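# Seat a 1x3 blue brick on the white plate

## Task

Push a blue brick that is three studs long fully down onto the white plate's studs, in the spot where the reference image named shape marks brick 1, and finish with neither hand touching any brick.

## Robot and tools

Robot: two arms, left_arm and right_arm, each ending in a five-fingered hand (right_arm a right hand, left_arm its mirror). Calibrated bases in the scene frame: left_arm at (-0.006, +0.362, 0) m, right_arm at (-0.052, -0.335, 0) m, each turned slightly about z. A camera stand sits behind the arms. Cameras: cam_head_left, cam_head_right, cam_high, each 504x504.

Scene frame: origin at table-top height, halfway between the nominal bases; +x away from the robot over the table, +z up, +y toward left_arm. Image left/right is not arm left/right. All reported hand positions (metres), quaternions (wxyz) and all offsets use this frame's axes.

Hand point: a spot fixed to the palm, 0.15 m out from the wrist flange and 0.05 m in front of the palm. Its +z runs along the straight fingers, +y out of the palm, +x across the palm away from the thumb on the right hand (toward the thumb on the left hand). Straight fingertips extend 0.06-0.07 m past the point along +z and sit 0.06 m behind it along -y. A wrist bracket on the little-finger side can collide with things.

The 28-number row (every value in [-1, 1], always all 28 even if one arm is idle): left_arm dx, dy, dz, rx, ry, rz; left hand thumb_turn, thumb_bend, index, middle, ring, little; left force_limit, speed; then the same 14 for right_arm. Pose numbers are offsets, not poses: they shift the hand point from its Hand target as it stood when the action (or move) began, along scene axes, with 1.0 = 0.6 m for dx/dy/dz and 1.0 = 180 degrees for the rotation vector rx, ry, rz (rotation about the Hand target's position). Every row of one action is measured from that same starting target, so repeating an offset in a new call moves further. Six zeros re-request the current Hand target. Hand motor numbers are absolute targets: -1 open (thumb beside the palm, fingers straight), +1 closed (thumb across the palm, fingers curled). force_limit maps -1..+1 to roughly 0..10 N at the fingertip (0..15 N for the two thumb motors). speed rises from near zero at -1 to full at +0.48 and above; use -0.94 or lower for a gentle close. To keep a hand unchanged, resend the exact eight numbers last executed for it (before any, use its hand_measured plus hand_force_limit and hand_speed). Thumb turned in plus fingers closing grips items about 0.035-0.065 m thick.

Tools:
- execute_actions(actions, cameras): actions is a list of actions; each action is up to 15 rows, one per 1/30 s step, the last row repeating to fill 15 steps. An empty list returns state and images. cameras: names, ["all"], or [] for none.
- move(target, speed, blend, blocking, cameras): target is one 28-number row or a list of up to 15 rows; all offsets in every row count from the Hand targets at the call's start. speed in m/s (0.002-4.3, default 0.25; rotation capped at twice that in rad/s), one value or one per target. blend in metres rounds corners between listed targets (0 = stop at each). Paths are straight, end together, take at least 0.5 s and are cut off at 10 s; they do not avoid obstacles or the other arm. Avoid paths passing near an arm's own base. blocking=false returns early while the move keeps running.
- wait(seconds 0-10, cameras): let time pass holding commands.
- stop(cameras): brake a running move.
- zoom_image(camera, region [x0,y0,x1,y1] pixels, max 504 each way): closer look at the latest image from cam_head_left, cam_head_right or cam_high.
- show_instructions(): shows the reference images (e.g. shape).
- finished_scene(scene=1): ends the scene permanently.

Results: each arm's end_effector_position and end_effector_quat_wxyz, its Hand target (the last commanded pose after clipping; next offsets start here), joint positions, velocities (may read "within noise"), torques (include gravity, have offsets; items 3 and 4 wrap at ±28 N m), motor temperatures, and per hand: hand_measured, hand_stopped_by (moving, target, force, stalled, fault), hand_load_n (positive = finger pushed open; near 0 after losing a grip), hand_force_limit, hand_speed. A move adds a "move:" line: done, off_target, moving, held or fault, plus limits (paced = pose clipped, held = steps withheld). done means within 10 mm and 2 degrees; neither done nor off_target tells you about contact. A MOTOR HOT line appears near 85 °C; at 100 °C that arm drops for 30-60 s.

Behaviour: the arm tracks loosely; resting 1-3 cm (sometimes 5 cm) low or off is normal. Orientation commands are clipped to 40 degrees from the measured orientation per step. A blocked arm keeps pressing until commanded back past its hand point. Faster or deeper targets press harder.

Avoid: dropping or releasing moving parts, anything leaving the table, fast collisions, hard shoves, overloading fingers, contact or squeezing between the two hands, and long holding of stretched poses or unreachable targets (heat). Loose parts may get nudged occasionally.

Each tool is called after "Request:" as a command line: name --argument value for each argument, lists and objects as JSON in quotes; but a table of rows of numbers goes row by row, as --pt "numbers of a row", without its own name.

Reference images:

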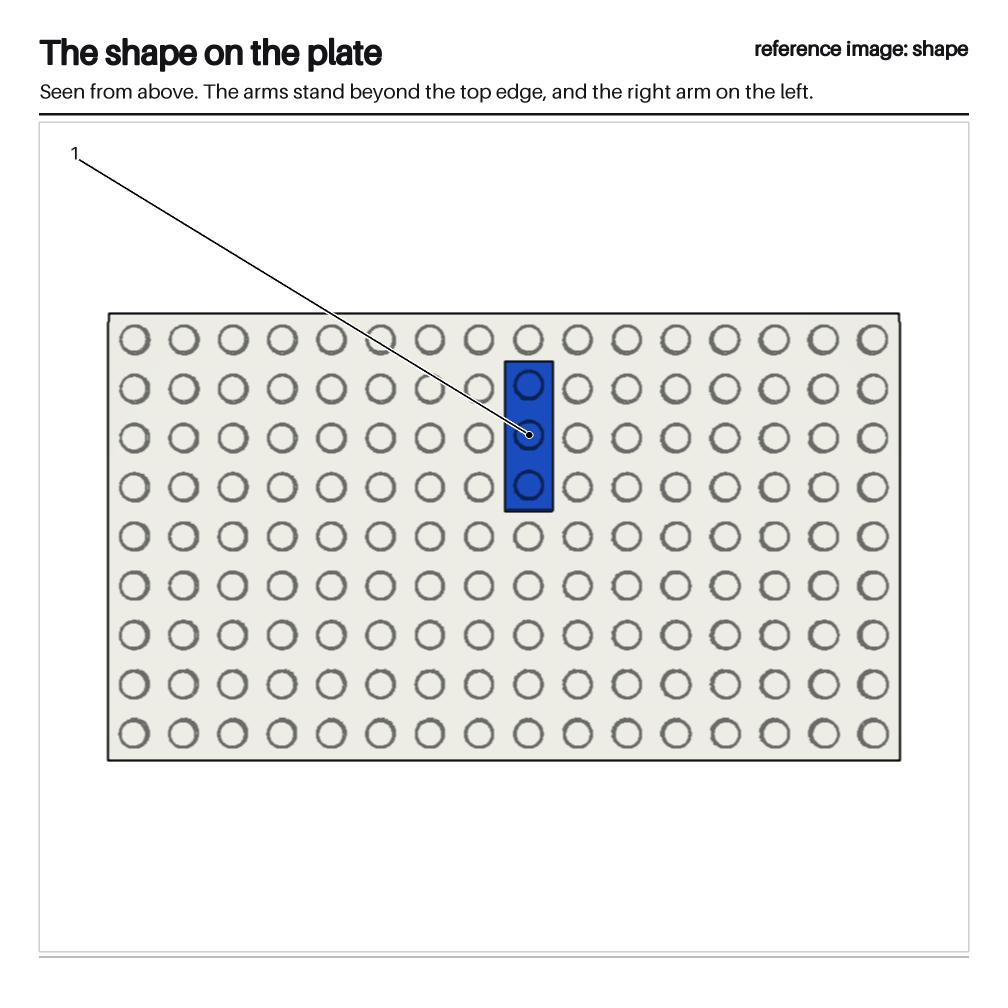

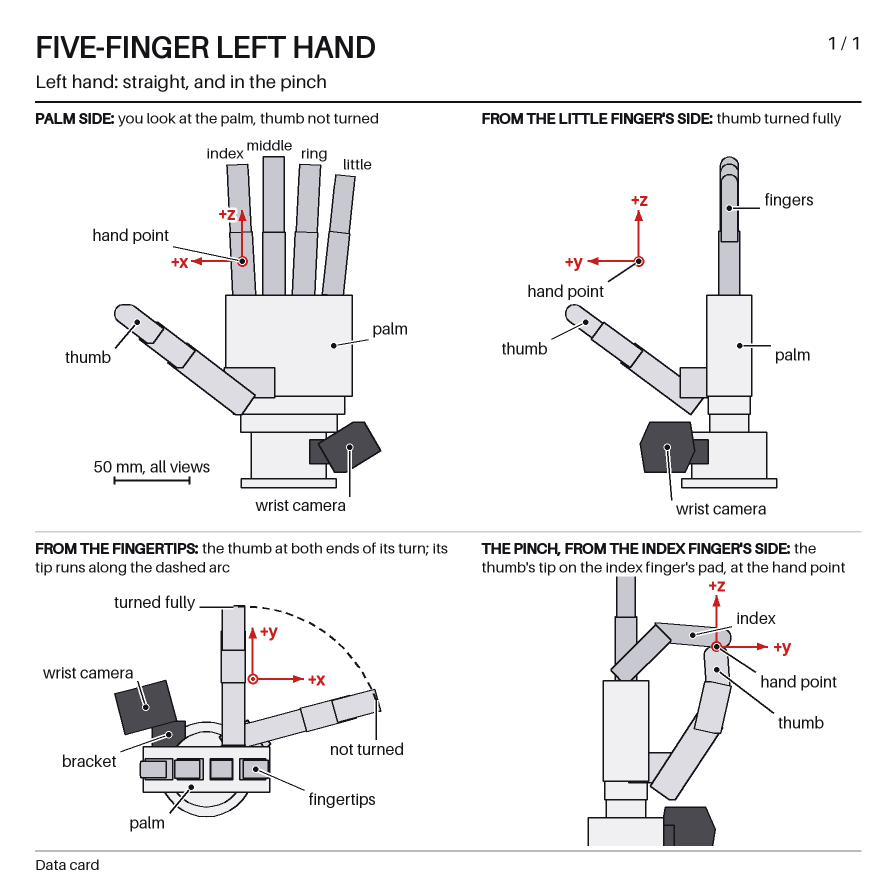

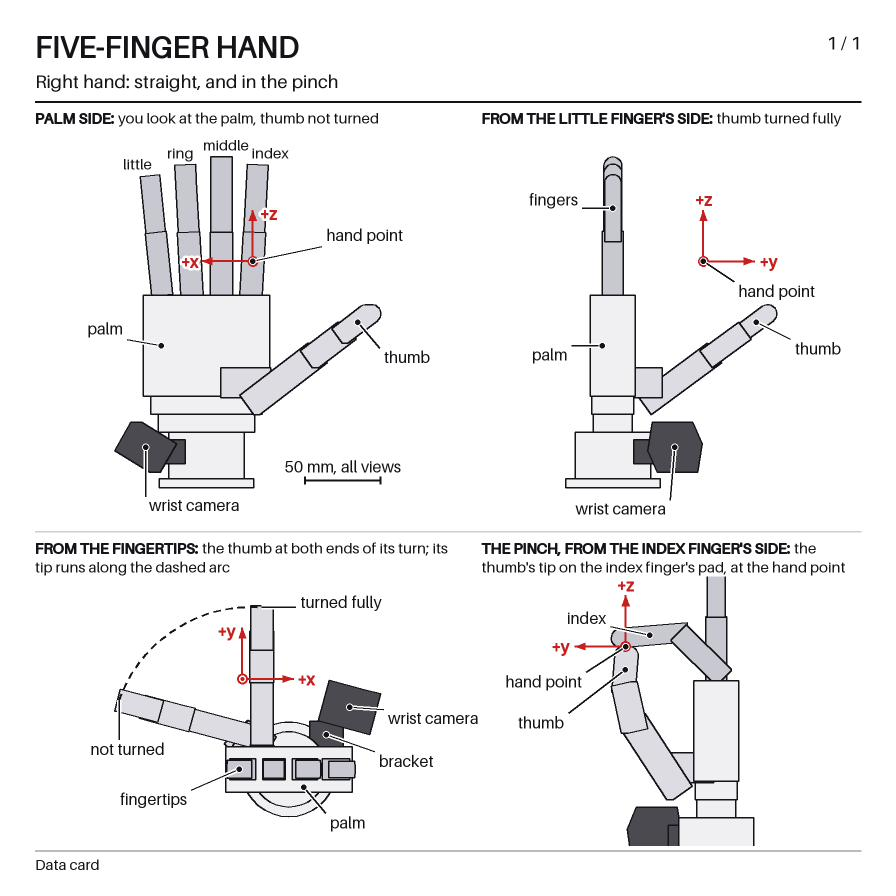

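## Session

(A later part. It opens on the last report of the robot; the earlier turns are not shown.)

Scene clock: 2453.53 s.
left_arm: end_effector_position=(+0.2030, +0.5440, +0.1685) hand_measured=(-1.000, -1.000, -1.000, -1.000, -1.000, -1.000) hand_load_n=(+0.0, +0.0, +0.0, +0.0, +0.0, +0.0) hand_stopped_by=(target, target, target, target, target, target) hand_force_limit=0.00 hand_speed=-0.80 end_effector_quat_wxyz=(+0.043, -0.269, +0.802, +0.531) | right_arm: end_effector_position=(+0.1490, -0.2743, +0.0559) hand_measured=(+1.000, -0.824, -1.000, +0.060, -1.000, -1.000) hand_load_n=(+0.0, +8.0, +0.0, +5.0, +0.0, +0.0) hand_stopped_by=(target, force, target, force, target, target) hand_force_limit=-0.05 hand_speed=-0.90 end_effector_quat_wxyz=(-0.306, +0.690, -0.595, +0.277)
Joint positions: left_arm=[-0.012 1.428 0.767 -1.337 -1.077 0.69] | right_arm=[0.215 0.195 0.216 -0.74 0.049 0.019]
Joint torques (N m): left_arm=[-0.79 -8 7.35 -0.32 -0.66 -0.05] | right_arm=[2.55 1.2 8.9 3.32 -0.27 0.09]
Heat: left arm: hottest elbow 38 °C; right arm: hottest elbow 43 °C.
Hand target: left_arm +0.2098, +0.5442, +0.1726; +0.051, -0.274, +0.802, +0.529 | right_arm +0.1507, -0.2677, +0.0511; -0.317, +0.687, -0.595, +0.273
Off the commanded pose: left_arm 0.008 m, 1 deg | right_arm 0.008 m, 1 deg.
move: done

Request:
move --pt "0 0 0 0 0 0 -1 -1 -1 -1 -1 -1 0.0 -0.8 0 0.005 -0.002 0 0 0 1 -0.78 -1 0.28 -1 -1 -0.05 -0.9" --speed 0.02

Request:
move --pt "0 0 0 0 0 0 -1 -1 -1 -1 -1 -1 0.0 -0.8 0 0.005 -0.002 0 0 0 1 -0.78 -1 0.28 -1 -1 -0.05 -0.9" --speed 0.02

Scene clock: 2457.50 s.
left_arm: end_effector_position=(+0.2030, +0.5440, +0.1685) hand_measured=(-1.000, -1.000, -1.000, -1.000, -1.000, -1.000) hand_load_n=(+0.0, +0.0, +0.0, +0.0, +0.0, +0.0) hand_stopped_by=(target, target, target, target, target, target) hand_force_limit=0.00 hand_speed=-0.80 end_effector_quat_wxyz=(+0.043, -0.269, +0.802, +0.531) | right_arm: end_effector_position=(+0.1490, -0.2736, +0.0557) hand_measured=(+1.000, -0.824, -1.000, +0.060, -1.000, -1.000) hand_load_n=(-1.0, +8.5, +0.0, +5.0, +0.0, +0.0) hand_stopped_by=(target, force, target, force, target, target) hand_force_limit=-0.05 hand_speed=-0.90 end_effector_quat_wxyz=(-0.304, +0.691, -0.592, +0.281)
Joint positions: left_arm=[-0.012 1.428 0.767 -1.337 -1.077 0.69] | right_arm=[0.24 0.195 0.216 -0.74 0.075 0.026]
Joint torques (N m): left_arm=[-0.79 -8.06 7.34 -0.32 -0.66 -0.05] | right_arm=[2.14 1.2 8.59 3.62 -0.51 0.21]
Heat: left arm: hottest elbow 38 °C; right arm: hottest elbow 43 °C.
Hand target: left_arm +0.2098, +0.5442, +0.1726; +0.051, -0.274, +0.802, +0.529 | right_arm +0.1507, -0.2647, +0.0499; -0.317, +0.687, -0.594, +0.273
Off the commanded pose: left_arm 0.008 m, 1 deg | right_arm 0.011 m, 2 deg.
move: off_target (right_arm)

Scene clock: 2458.37 s.
left_arm: end_effector_position=(+0.2030, +0.5440, +0.1685) hand_measured=(-1.000, -1.000, -1.000, -1.000, -1.000, -1.000) hand_load_n=(+0.0, +0.0, +0.0, +0.0, +0.0, +0.0) hand_stopped_by=(target, target, target, target, target, target) hand_force_limit=0.00 hand_speed=-0.80 end_effector_quat_wxyz=(+0.043, -0.269, +0.802, +0.531) | right_arm: end_effector_position=(+0.1489, -0.2726, +0.0557) hand_measured=(+1.000, -0.824, -1.000, +0.060, -1.000, -1.000) hand_load_n=(-2.5, +9.0, +0.0, +5.0, +0.0, +0.0) hand_stopped_by=(target, force, target, force, target, target) hand_force_limit=-0.05 hand_speed=-0.90 end_effector_quat_wxyz=(-0.301, +0.693, -0.590, +0.285)
Joint positions: left_arm=[-0.012 1.428 0.767 -1.337 -1.077 0.69] | right_arm=[0.264 0.195 0.216 -0.74 0.098 0.034]
Joint torques (N m): left_arm=[-0.79 -8.06 7.34 -0.34 -0.66 -0.05] | right_arm=[2.55 0.97 8.43 3.71 -0.65 0.3]
Heat: left arm: hottest elbow 38 °C; right arm: hottest elbow 43 °C.
Hand target: left_arm +0.2098, +0.5442, +0.1726; +0.051, -0.274, +0.802, +0.529 | right_arm +0.1508, -0.2616, +0.0487; -0.317, +0.687, -0.594, +0.273
Off the commanded pose: left_arm 0.008 m, 1 deg | right_arm 0.013 m, 2 deg.
move: off_target (right_arm)

Request:
move --pt "0 0 0 0 0 0 -1 -1 -1 -1 -1 -1 0.0 -0.8 0 0 0.01 0 0 0 1 -0.78 -1 0.28 -1 -1 -0.05 -0.9" --speed 0.02

Scene clock: 2464.87 s.
left_arm: end_effector_position=(+0.2030, +0.5440, +0.1685) hand_measured=(-1.000, -1.000, -1.000, -1.000, -1.000, -1.000) hand_load_n=(+0.0, +0.0, +0.0, +0.0, +0.0, +0.0) hand_stopped_by=(target, target, target, target, target, target) hand_force_limit=0.00 hand_speed=-0.80 end_effector_quat_wxyz=(+0.043, -0.269, +0.802, +0.531) | right_arm: end_effector_position=(+0.1489, -0.2727, +0.0557) hand_measured=(+1.000, -0.824, -1.000, +0.060, -1.000, -1.000) hand_load_n=(-2.5, +9.0, +0.0, +4.5, +0.0, +0.0) hand_stopped_by=(target, force, target, force, target, target) hand_force_limit=-0.05 hand_speed=-0.90 end_effector_quat_wxyz=(-0.301, +0.693, -0.590, +0.285)
Joint positions: left_arm=[-0.012 1.428 0.767 -1.337 -1.077 0.69] | right_arm=[0.265 0.195 0.216 -0.74 0.099 0.034]
Joint torques (N m): left_arm=[-0.79 -8.06 7.34 -0.34 -0.66 -0.05] | right_arm=[2.73 1.96 9.65 3.19 -0.63 0.24]
Heat: left arm: hottest elbow 38 °C; right arm: hottest elbow 43 °C.
Hand target: left_arm +0.2098, +0.5442, +0.1726; +0.051, -0.274, +0.802, +0.529 | right_arm +0.1508, -0.2617, +0.0547; -0.317, +0.687, -0.594, +0.273
Off the commanded pose: left_arm 0.008 m, 1 deg | right_arm 0.011 m, 2 deg.
move: off_target (right_arm)

Request:
move --pt "0 0 0 0 0 0 -1 -1 -1 -1 -1 -1 0.0 -0.8 0 0.002 0.006 0 0 0 1 -0.78 -1 0.28 -1 -1 -0.05 -0.9" --speed 0.02 --cameras '["cam_high","cam_head_left","cam_head_right"]'

Request:
zoom_image --camera "cam_high" --region '[190, 155, 226, 191]'

Request:
zoom_image --camera "cam_head_left" --region '[378, 346, 408, 376]'

Request:
zoom_image --camera "cam_head_right" --region '[386, 356, 420, 390]'

Scene clock: 2470.37 s.
left_arm: end_effector_position=(+0.2030, +0.5440, +0.1685) hand_measured=(-1.000, -1.000, -1.000, -1.000, -1.000, -1.000) hand_load_n=(+0.0, +0.5, +0.0, +0.0, +0.0, +0.0) hand_stopped_by=(target, target, target, target, target, target) hand_force_limit=0.00 hand_speed=-0.80 end_effector_quat_wxyz=(+0.043, -0.269, +0.802, +0.531) | right_arm: end_effector_position=(+0.1489, -0.2722, +0.0557) hand_measured=(+1.000, -0.824, -1.000, +0.060, -1.000, -1.000) hand_load_n=(-3.5, +9.0, +0.0, +5.0, +0.0, +0.0) hand_stopped_by=(target, force, target, force, target, target) hand_force_limit=-0.05 hand_speed=-0.90 end_effector_quat_wxyz=(-0.301, +0.694, -0.589, +0.287)
Joint positions: left_arm=[-0.012 1.428 0.767 -1.337 -1.077 0.69] | right_arm=[0.275 0.195 0.216 -0.74 0.108 0.037]
Joint torques (N m): left_arm=[-0.79 -8.06 7.34 -0.34 -0.66 -0.05] | right_arm=[2.26 1.55 10.43 3 -0.72 0.32]
Heat: left arm: hottest elbow 38 °C; right arm: hottest elbow 42 °C.
Hand target: left_arm +0.2098, +0.5442, +0.1726; +0.051, -0.274, +0.802, +0.529 | right_arm +0.1508, -0.2605, +0.0583; -0.317, +0.687, -0.594, +0.273
Off the commanded pose: left_arm 0.008 m, 1 deg | right_arm 0.012 m, 3 deg.
move: off_target (right_arm)

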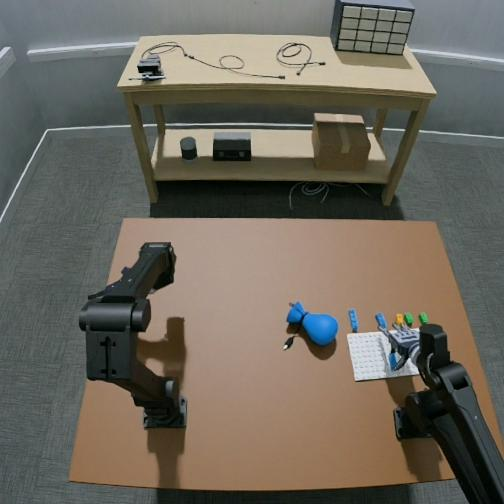

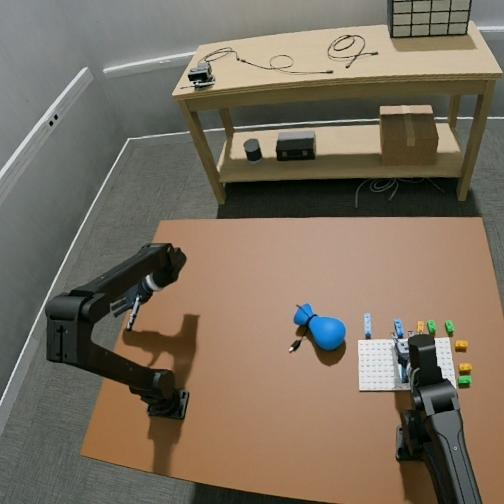

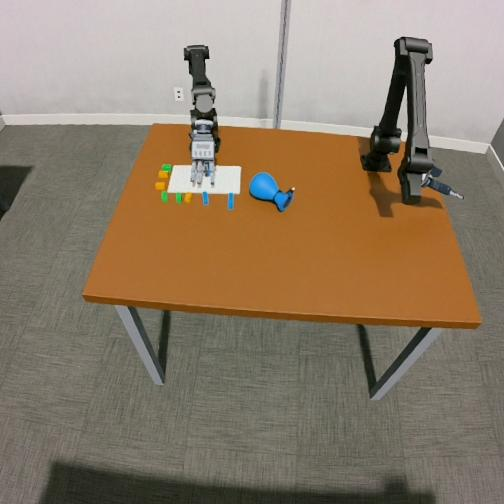

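Scaled by 14.000.

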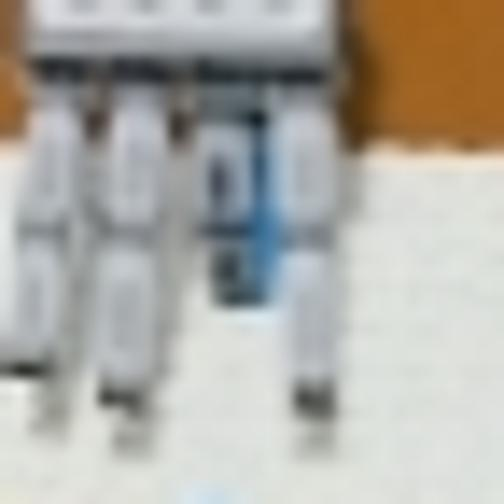

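Scaled by 16.800.

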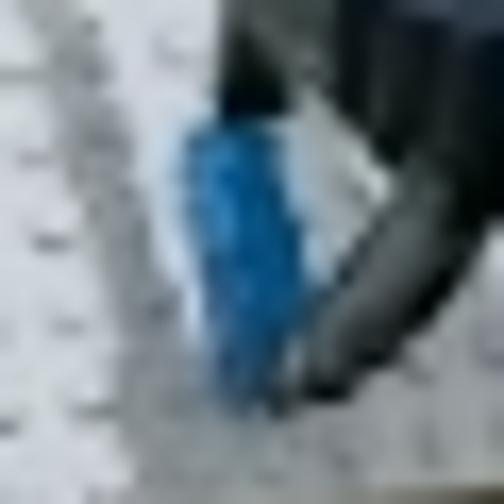

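Scaled by 14.824.

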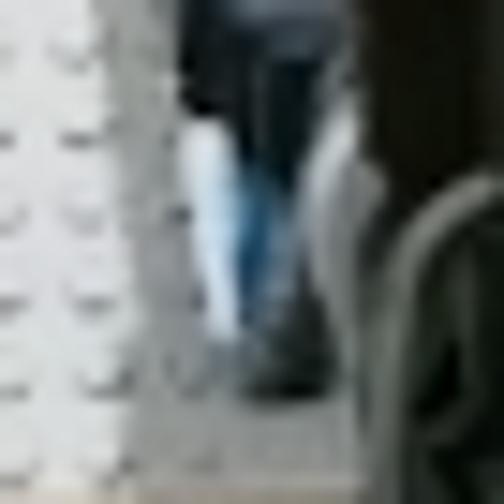

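Request:
move --pt "0 0 0 0 0 0 -1 -1 -1 -1 -1 -1 0.0 -0.8 -0.006 -0.01 -0.006 0 0 0 1 -0.78 -1 0.28 -1 -1 -0.05 -0.9" --pt "0 0 0 0 0 0 -1 -1 -1 -1 -1 -1 0.0 -0.8 -0.012 -0.01 -0.008 0 0 0 1 -0.78 -1 0.28 -1 -1 -0.05 -0.9" --speed 0.02

Scene clock: 2488.23 s.
left_arm: end_effector_position=(+0.2030, +0.5440, +0.1685) hand_measured=(-1.000, -1.000, -1.000, -1.000, -1.000, -1.000) hand_load_n=(+0.0, +0.0, +0.0, +0.0, +0.0, +0.0) hand_stopped_by=(target, target, target, target, target, target) hand_force_limit=0.00 hand_speed=-0.80 end_effector_quat_wxyz=(+0.043, -0.269, +0.802, +0.531) | right_arm: end_effector_position=(+0.1477, -0.2714, +0.0578) hand_measured=(+1.000, -0.824, -1.000, +0.060, -1.000, -1.000) hand_load_n=(-4.0, +6.5, +0.0, +8.0, -0.5, +0.0) hand_stopped_by=(target, force, target, force, target, target) hand_force_limit=-0.05 hand_speed=-0.90 end_effector_quat_wxyz=(-0.311, +0.692, -0.584, +0.288)
Joint positions: left_arm=[-0.012 1.428 0.767 -1.337 -1.077 0.69] | right_arm=[0.264 0.158 0.21 -0.75 0.088 0.028]
Joint torques (N m): left_arm=[-0.79 -8.06 7.34 -0.32 -0.66 -0.05] | right_arm=[0.73 1.2 9.68 1.88 -0.89 0.19]
Heat: left arm: hottest elbow 38 °C; right arm: hottest elbow 42 °C.
Hand target: left_arm +0.2098, +0.5442, +0.1726; +0.051, -0.274, +0.802, +0.529 | right_arm +0.1436, -0.2665, +0.0537; -0.317, +0.687, -0.594, +0.273
Off the commanded pose: left_arm 0.008 m, 1 deg | right_arm 0.008 m, 2 deg.
move: done

Request:
move --pt "0 0 0 0 0 0 -1 -1 -1 -1 -1 -1 0.0 -0.8 0.015 -0.003 0.085 0 0 0 1 -0.78 -1 0.28 -1 -1 -0.05 -0.9" --speed 0.04 --cameras '["cam_high","cam_head_left","cam_head_right"]'

Request:
zoom_image --camera "cam_high" --region '[190, 155, 226, 191]'

Request:
zoom_image --camera "cam_head_left" --region '[378, 346, 408, 376]'

Request:
zoom_image --camera "cam_head_right" --region '[386, 356, 420, 390]'

Scene clock: 2504.60 s.
left_arm: end_effector_position=(+0.2030, +0.5440, +0.1685) hand_measured=(-1.000, -1.000, -1.000, -1.000, -1.000, -1.000) hand_load_n=(+0.0, +0.0, +0.0, +0.0, +0.0, +0.0) hand_stopped_by=(target, target, target, target, target, target) hand_force_limit=0.00 hand_speed=-0.80 end_effector_quat_wxyz=(+0.043, -0.269, +0.802, +0.531) | right_arm: end_effector_position=(+0.1422, -0.2681, +0.0707) hand_measured=(+1.000, -0.822, -1.000, +0.062, -1.000, -1.000) hand_load_n=(+0.0, +0.0, -0.5, +0.0, +0.0, +0.0) hand_stopped_by=(target, force, target, force, target, target) hand_force_limit=-0.05 hand_speed=-0.90 end_effector_quat_wxyz=(-0.300, +0.700, -0.593, +0.260)
Joint positions: left_arm=[-0.012 1.428 0.767 -1.337 -1.077 0.69] | right_arm=[0.245 0.219 0.27 -0.807 0.048 0.033]
Joint torques (N m): left_arm=[-0.79 -8.06 7.34 -0.32 -0.66 -0.05] | right_arm=[-0.38 1.26 16.12 1.85 -0.16 -0.11]
Heat: left arm: hottest elbow 38 °C; right arm: hottest elbow 42 °C.
Hand target: left_arm +0.2098, +0.5442, +0.1726; +0.051, -0.274, +0.802, +0.529 | right_arm +0.1526, -0.2683, +0.1045; -0.317, +0.687, -0.595, +0.273
Off the commanded pose: left_arm 0.008 m, 1 deg | right_arm 0.036 m, 3 deg.
move: off_target (right_arm)

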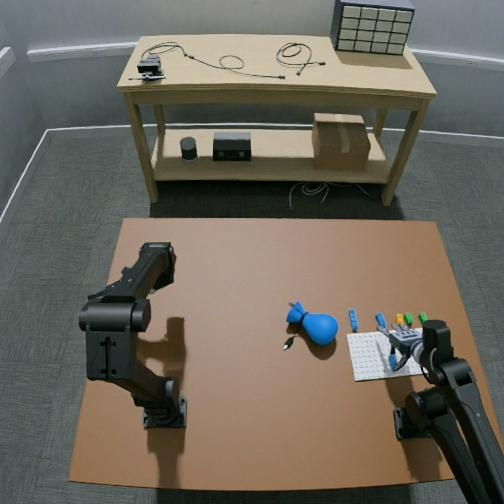

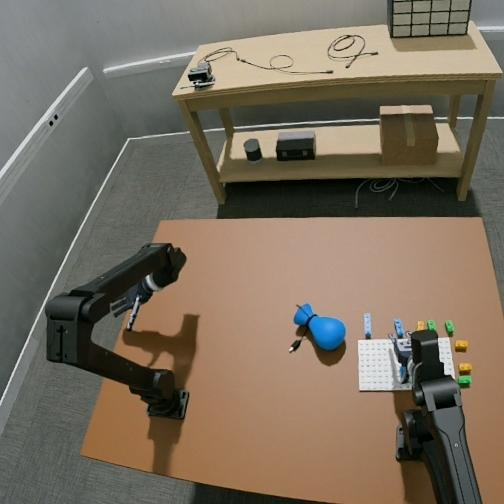

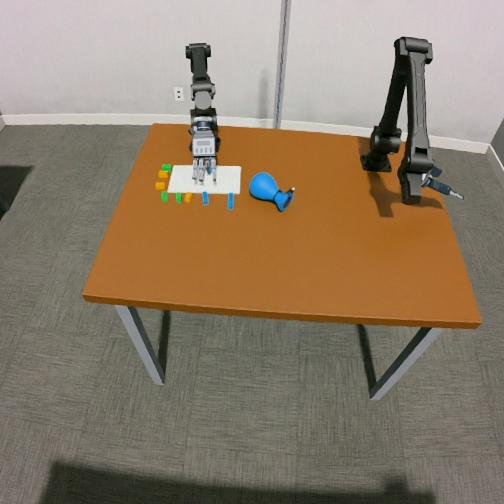

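Scaled by 14.000.

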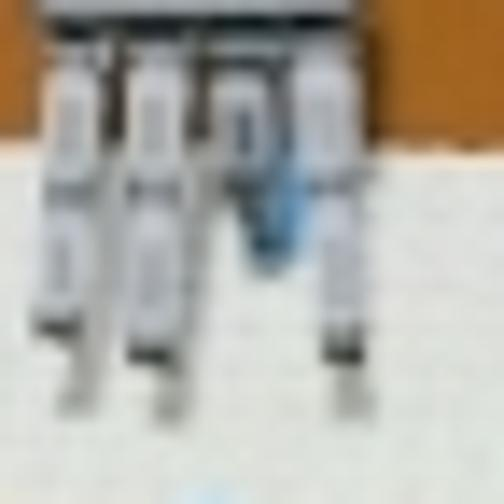

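Scaled by 16.800.

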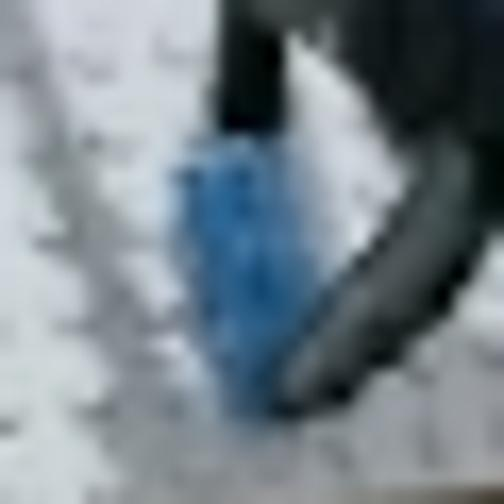

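Scaled by 14.824.

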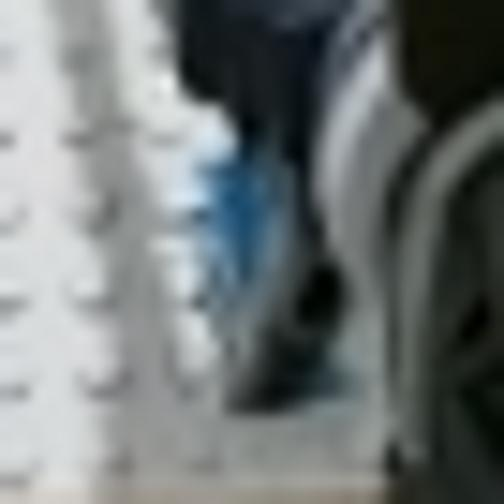

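Request:
zoom_image --camera "cam_head_left" --region '[370, 336, 430, 396]'

Request:
zoom_image --camera "cam_head_right" --region '[380, 340, 430, 390]'

Scaled by 8.400.

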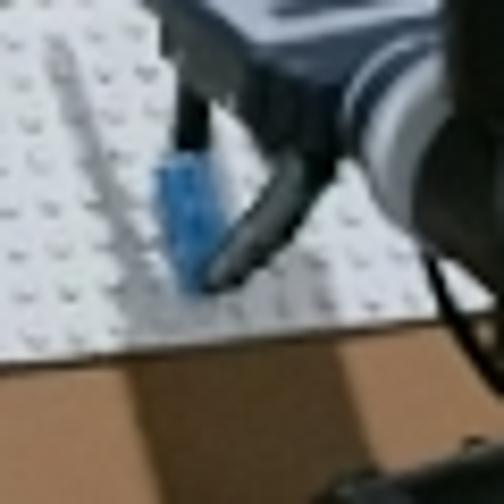

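Scaled by 10.080.

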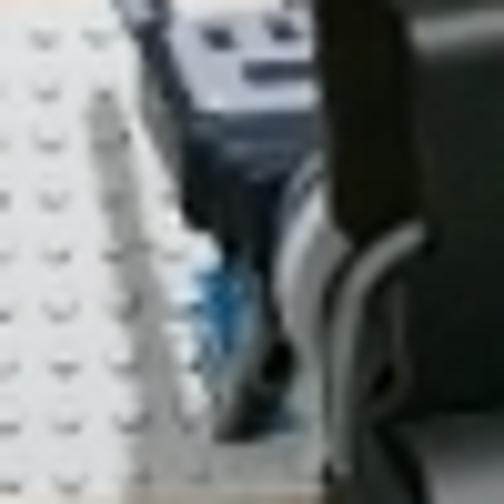

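Request:
move --pt "0 0 0 0 0 0 -1 -1 -1 -1 -1 -1 0.0 -0.8 -0.008 0 -0.075 0 0 0 1 -0.78 -1 0.28 -1 -1 -0.05 -0.9" --speed 0.04 --cameras '["cam_high","cam_head_left","cam_head_right"]'

Request:
zoom_image --camera "cam_head_left" --region '[374, 342, 414, 382]'

Request:
zoom_image --camera "cam_head_right" --region '[386, 356, 420, 390]'

Scene clock: 2519.77 s.
left_arm: end_effector_position=(+0.2030, +0.5440, +0.1685) hand_measured=(-1.000, -1.000, -1.000, -1.000, -1.000, -1.000) hand_load_n=(+0.0, +0.0, +0.0, +0.0, +0.0, +0.0) hand_stopped_by=(target, target, target, target, target, target) hand_force_limit=0.00 hand_speed=-0.80 end_effector_quat_wxyz=(+0.043, -0.269, +0.802, +0.531) | right_arm: end_effector_position=(+0.1468, -0.2670, +0.0632) hand_measured=(+1.000, -0.822, -1.000, +0.062, -1.000, -1.000) hand_load_n=(+0.5, +0.0, +0.0, +0.0, -0.5, +0.0) hand_stopped_by=(target, force, target, force, target, target) hand_force_limit=-0.05 hand_speed=-0.90 end_effector_quat_wxyz=(-0.317, +0.692, -0.588, +0.272)
Joint positions: left_arm=[-0.012 1.428 0.767 -1.337 -1.077 0.69] | right_arm=[0.245 0.18 0.229 -0.759 0.048 0.036]
Joint torques (N m): left_arm=[-0.79 -8 7.35 -0.34 -0.66 -0.05] | right_arm=[-0.09 1.08 9.48 2.56 0 -0.04]
Heat: left arm: hottest elbow 38 °C; right arm: hottest elbow 45 °C.
Hand target: left_arm +0.2098, +0.5442, +0.1726; +0.051, -0.274, +0.802, +0.529 | right_arm +0.1478, -0.2683, +0.0595; -0.317, +0.687, -0.594, +0.273
Off the commanded pose: left_arm 0.008 m, 1 deg | right_arm 0.004 m, 1 deg.
move: done

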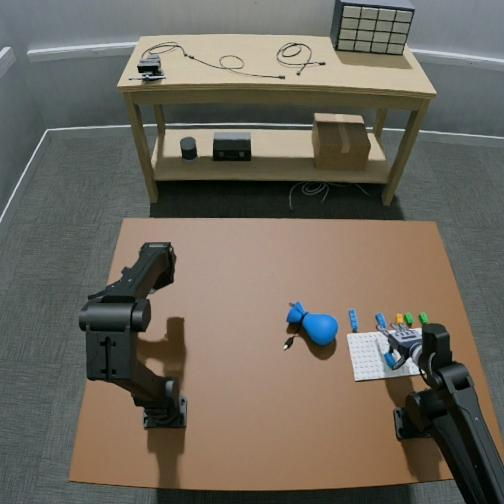

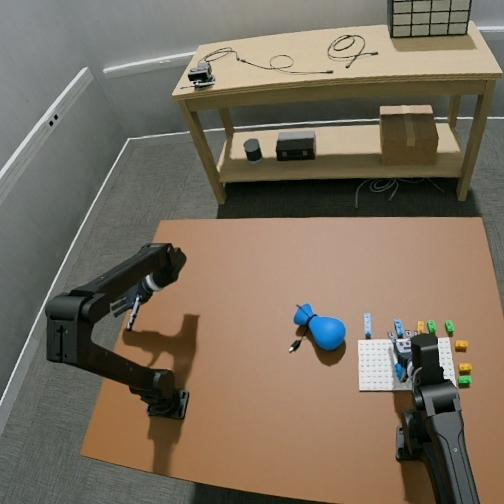

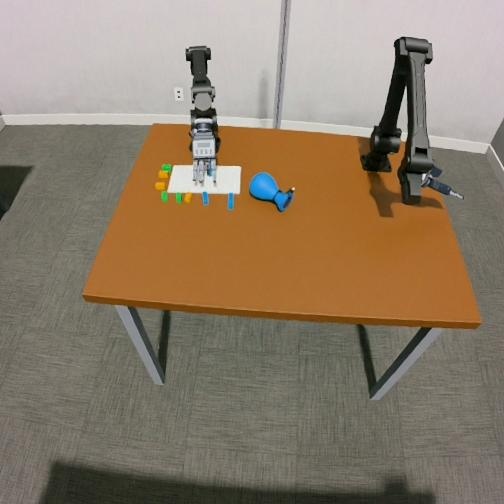

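Scaled by 12.600.

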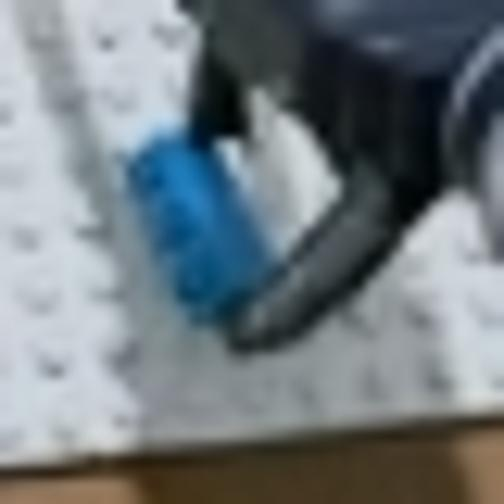

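Scaled by 14.824.

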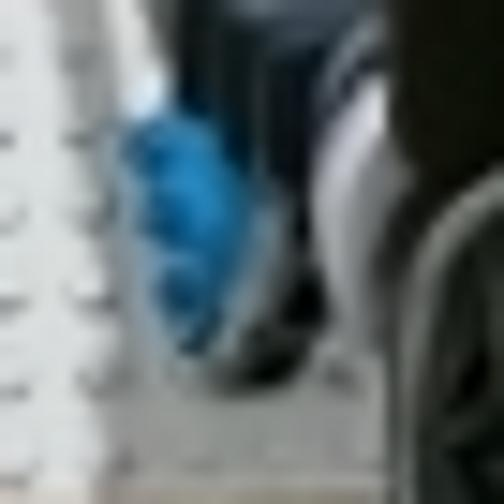

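Request:
move --pt "0 0 0 0 0 0 -1 -1 -1 -1 -1 -1 0.0 -0.8 0.0 0 0.0 0 0 0 1 -1 -1 0.28 -1 -1 -0.05 -0.8" --pt "0 0 0 0 0 0 -1 -1 -1 -1 -1 -1 0.0 -0.8 0.01 -0.0 0.05 0 0 0 1 -1 -1 -0.2 -1 -1 -0.05 -0.8" --pt "0 0 0 0 0 0 -1 -1 -1 -1 -1 -1 0.0 -0.8 0.02 -0.02 0.2 0 0 0 1 -1 -1 -0.2 -1 -1 -0.05 -0.8" --pt "0 0 0 0 0 0 -1 -1 -1 -1 -1 -1 0.0 -0.8 0.1 -0.2 0.25 -0.0292 0.2079 0 -1 -1 -1 -1 -1 -1 -0.1 -0.5" --speed 0.15 --blend '[0,0,0.03,0]' --cameras '["cam_high","cam_head_left","cam_head_right"]'

Request:
zoom_image --camera "cam_head_left" --region '[340, 300, 450, 390]'

Request:
zoom_image --camera "cam_head_right" --region '[350, 305, 470, 395]'

Request:
zoom_image --camera "cam_high" --region '[150, 150, 250, 220]'

Scene clock: 2562.00 s.
left_arm: end_effector_position=(+0.2030, +0.5440, +0.1685) hand_measured=(-1.000, -1.000, -1.000, -1.000, -1.000, -1.000) hand_load_n=(+0.0, +0.0, +0.0, +0.0, +0.0, +0.0) hand_stopped_by=(target, target, target, target, target, target) hand_force_limit=0.00 hand_speed=-0.80 end_effector_quat_wxyz=(+0.043, -0.269, +0.802, +0.531) | right_arm: end_effector_position=(+0.1929, -0.3792, +0.1889) hand_measured=(-1.000, -1.000, -1.000, -1.000, -1.000, -1.000) hand_load_n=(+0.0, -0.5, +0.0, +0.0, +0.0, +0.0) hand_stopped_by=(target, target, target, target, target, target) hand_force_limit=-0.10 hand_speed=-0.50 end_effector_quat_wxyz=(-0.070, +0.753, -0.653, +0.043)
Joint positions: left_arm=[-0.012 1.428 0.767 -1.337 -1.077 0.69] | right_arm=[-0.239 1.063 0.98 -1.349 -0.088 -0.402]
Joint torques (N m): left_arm=[-0.79 -8.06 7.34 -0.34 -0.66 -0.05] | right_arm=[-0.85 -5.66 14.48 0.61 -0.12 -0.22]
Heat: left arm: hottest elbow 38 °C; right arm: hottest elbow 45 °C.
Hand target: left_arm +0.2098, +0.5442, +0.1726; +0.051, -0.274, +0.802, +0.529 | right_arm +0.2077, -0.3883, +0.2095; -0.078, +0.752, -0.652, +0.065
Off the commanded pose: left_arm 0.008 m, 1 deg | right_arm 0.027 m, 3 deg.
move: off_target (right_arm); target 2's new numbers were sent with right_arm's hand 0.027 m and 2 deg from that target; target 4's new numbers were sent with right_arm's hand 0.027 m and 3 deg from that target

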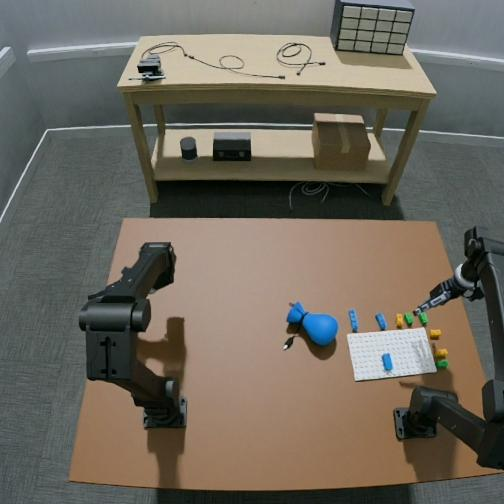

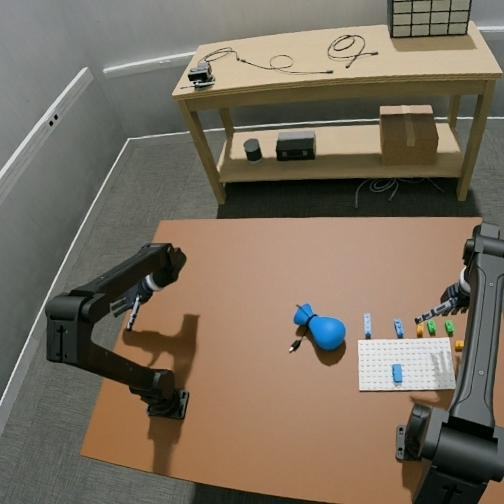

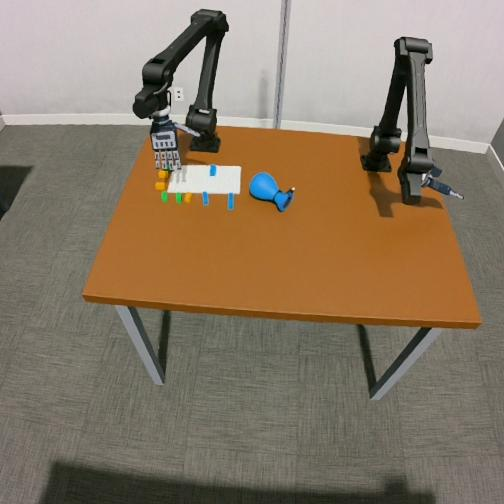

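Scaled by 4.582.

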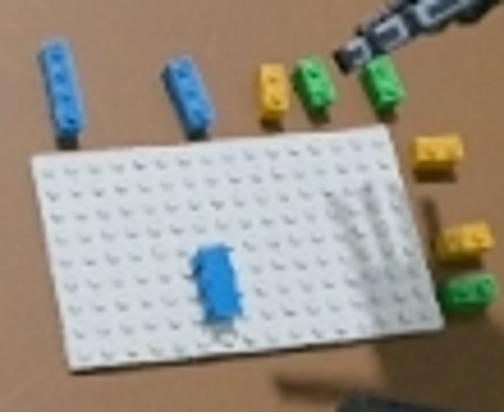

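Scaled by 4.200.

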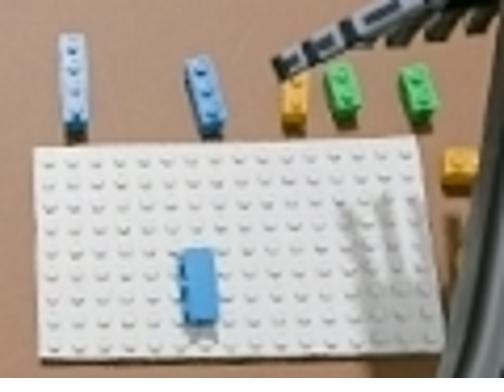

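Scaled by 5.040.

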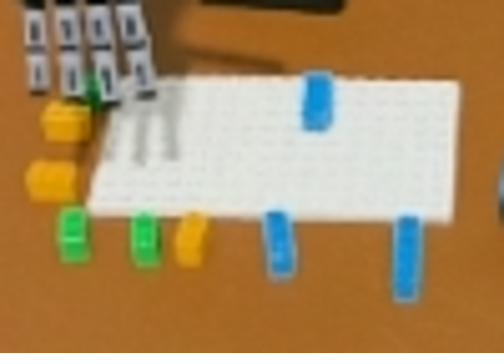

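Request:
move --pt "0 0 0 0 0 0 -1 -1 -1 -1 -1 -1 0.0 -0.8 -0.2388 0.2672 -0.04 0 0 0 -1 -1 -1 -1 0.8 0.8 -0.1 -0.5" --pt "0 0 0 0 0 0 -1 -1 -1 -1 -1 -1 0.0 -0.8 -0.2388 0.2672 -0.155 0 0 0 -1 -1 -1 -1 0.8 0.8 -0.1 -0.5" --speed 0.2 --blend '[0.02,0]' --cameras '["cam_high","cam_head_left","cam_head_right"]'

Request:
zoom_image --camera "cam_head_left" --region '[365, 336, 425, 386]'

Request:
zoom_image --camera "cam_head_right" --region '[375, 346, 425, 396]'

Request:
zoom_image --camera "cam_high" --region '[190, 140, 240, 190]'

Scene clock: 2626.20 s.
left_arm: end_effector_position=(+0.2030, +0.5440, +0.1685) hand_measured=(-1.000, -1.000, -1.000, -1.000, -1.000, -1.000) hand_load_n=(+0.0, +0.0, +0.0, +0.0, +0.0, +0.0) hand_stopped_by=(target, target, target, target, target, target) hand_force_limit=0.00 hand_speed=-0.80 end_effector_quat_wxyz=(+0.043, -0.269, +0.802, +0.531) | right_arm: end_effector_position=(+0.0625, -0.2318, +0.1178) hand_measured=(-1.000, -1.000, -1.000, -1.000, +0.800, +0.800) hand_load_n=(+0.0, +0.0, +0.0, +0.0, +0.0, +0.0) hand_stopped_by=(target, target, target, target, target, target) hand_force_limit=-0.10 hand_speed=-0.50 end_effector_quat_wxyz=(-0.076, +0.751, -0.652, +0.064)
Joint positions: left_arm=[-0.012 1.428 0.767 -1.337 -1.077 0.69] | right_arm=[0.523 0.656 0.597 -1.324 0.066 0.35]
Joint torques (N m): left_arm=[-0.79 -8 7.34 -0.34 -0.66 -0.05] | right_arm=[1.55 -0.56 9.16 1.72 0.06 -0.02]
Heat: left arm: hottest elbow 38 °C; right arm: hottest elbow 47 °C.
Hand target: left_arm +0.2098, +0.5442, +0.1726; +0.051, -0.274, +0.802, +0.529 | right_arm +0.0645, -0.2280, +0.1165; -0.078, +0.752, -0.652, +0.065
Off the commanded pose: left_arm 0.008 m, 1 deg | right_arm 0.004 m, 0 deg.
move: done

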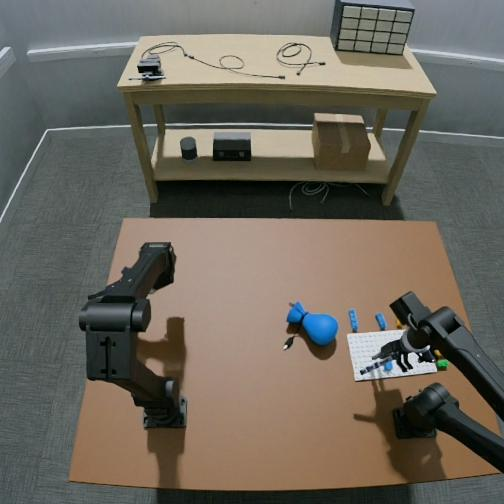

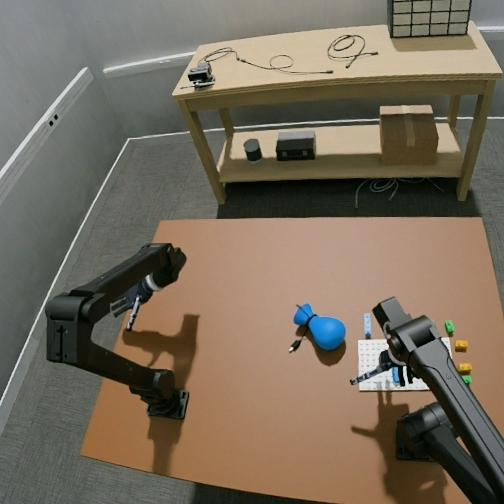

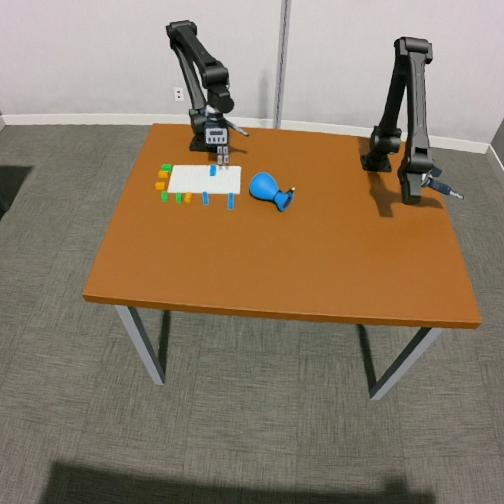

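Scaled by 8.400.

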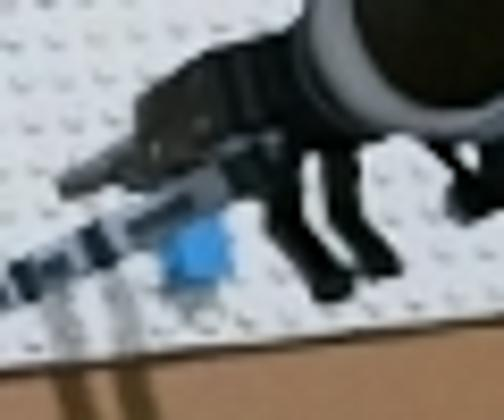

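Scaled by 10.080.

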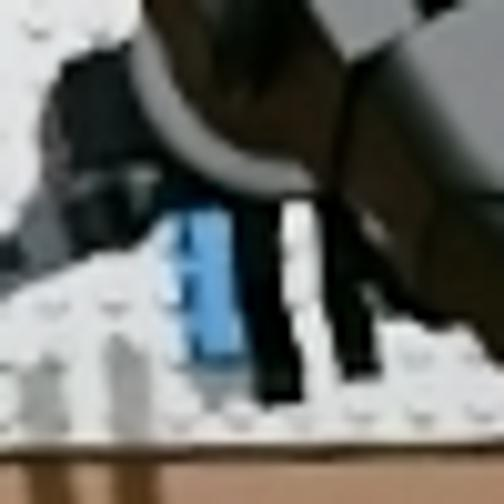

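Scaled by 10.080.

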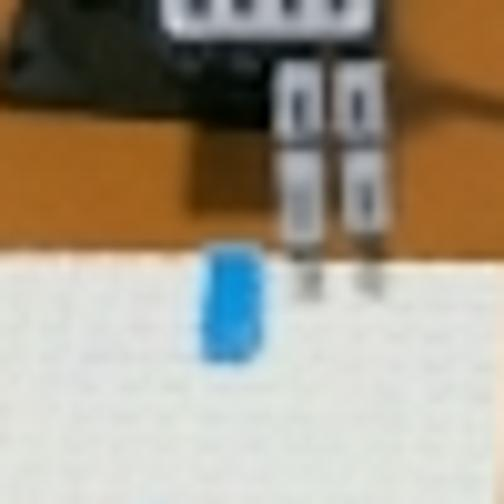

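Request:
move --pt "0 0 0 0 0 0 -1 -1 -1 -1 -1 -1 0.0 -0.8 -0.004 0 -0.0465 0 0 0 -1 -1 -1 -1 0.8 0.8 -0.1 -0.5" --speed 0.08 --cameras '["cam_high","cam_head_left","cam_head_right"]'

Request:
zoom_image --camera "cam_high" --region '[190, 150, 230, 190]'

Request:
zoom_image --camera "cam_head_left" --region '[365, 336, 425, 386]'

Scene clock: 2631.90 s.
left_arm: end_effector_position=(+0.2030, +0.5440, +0.1685) hand_measured=(-1.000, -1.000, -1.000, -1.000, -1.000, -1.000) hand_load_n=(+0.0, +0.0, +0.0, +0.0, +0.0, +0.0) hand_stopped_by=(target, target, target, target, target, target) hand_force_limit=0.00 hand_speed=-0.80 end_effector_quat_wxyz=(+0.043, -0.269, +0.802, +0.531) | right_arm: end_effector_position=(+0.0604, -0.2316, +0.0900) hand_measured=(-1.000, -1.000, -1.000, -1.000, +0.800, +0.800) hand_load_n=(+0.0, +0.0, +0.5, +0.0, +0.0, +0.0) hand_stopped_by=(target, target, target, target, target, target) hand_force_limit=-0.10 hand_speed=-0.50 end_effector_quat_wxyz=(-0.076, +0.751, -0.653, +0.064)
Joint positions: left_arm=[-0.012 1.428 0.767 -1.337 -1.077 0.69] | right_arm=[0.53 0.66 0.525 -1.249 0.068 0.358]
Joint torques (N m): left_arm=[-0.79 -8.06 7.34 -0.34 -0.66 -0.05] | right_arm=[1.67 -0.21 9.2 1.68 0.03 -0.02]
Heat: left arm: hottest elbow 38 °C; right arm: hottest elbow 46 °C.
Hand target: left_arm +0.2098, +0.5442, +0.1726; +0.051, -0.274, +0.802, +0.529 | right_arm +0.0621, -0.2280, +0.0887; -0.078, +0.752, -0.652, +0.065
Off the commanded pose: left_arm 0.008 m, 1 deg | right_arm 0.004 m, 0 deg.
move: done

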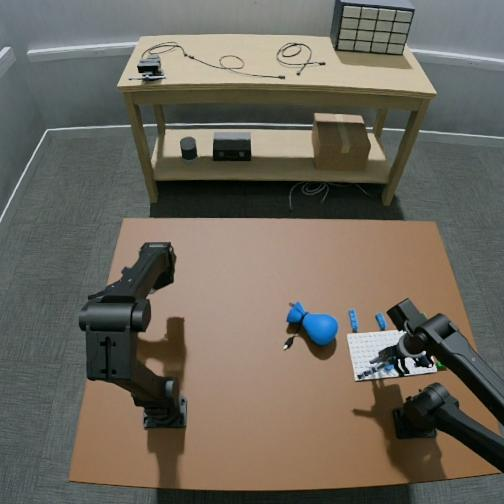

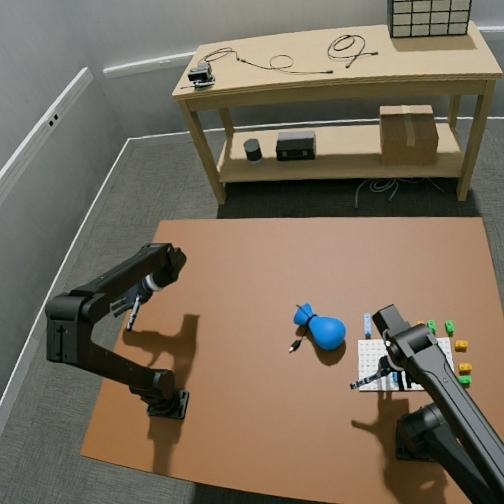

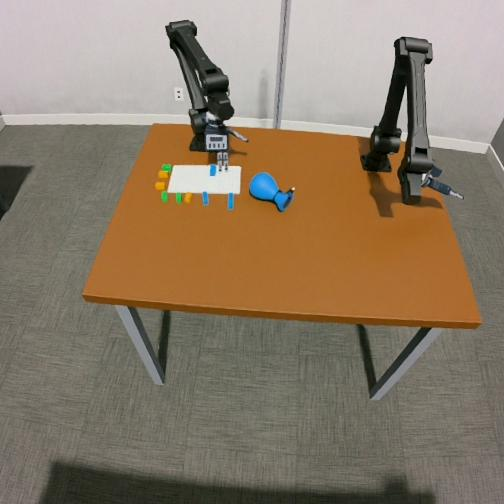

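Scaled by 12.600.

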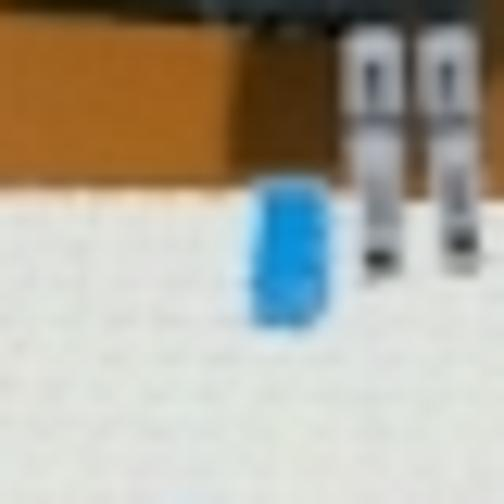

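Scaled by 8.400.

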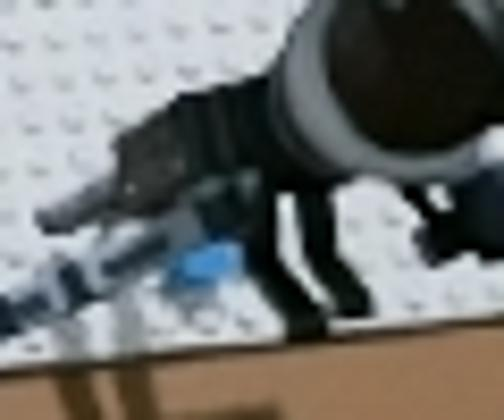

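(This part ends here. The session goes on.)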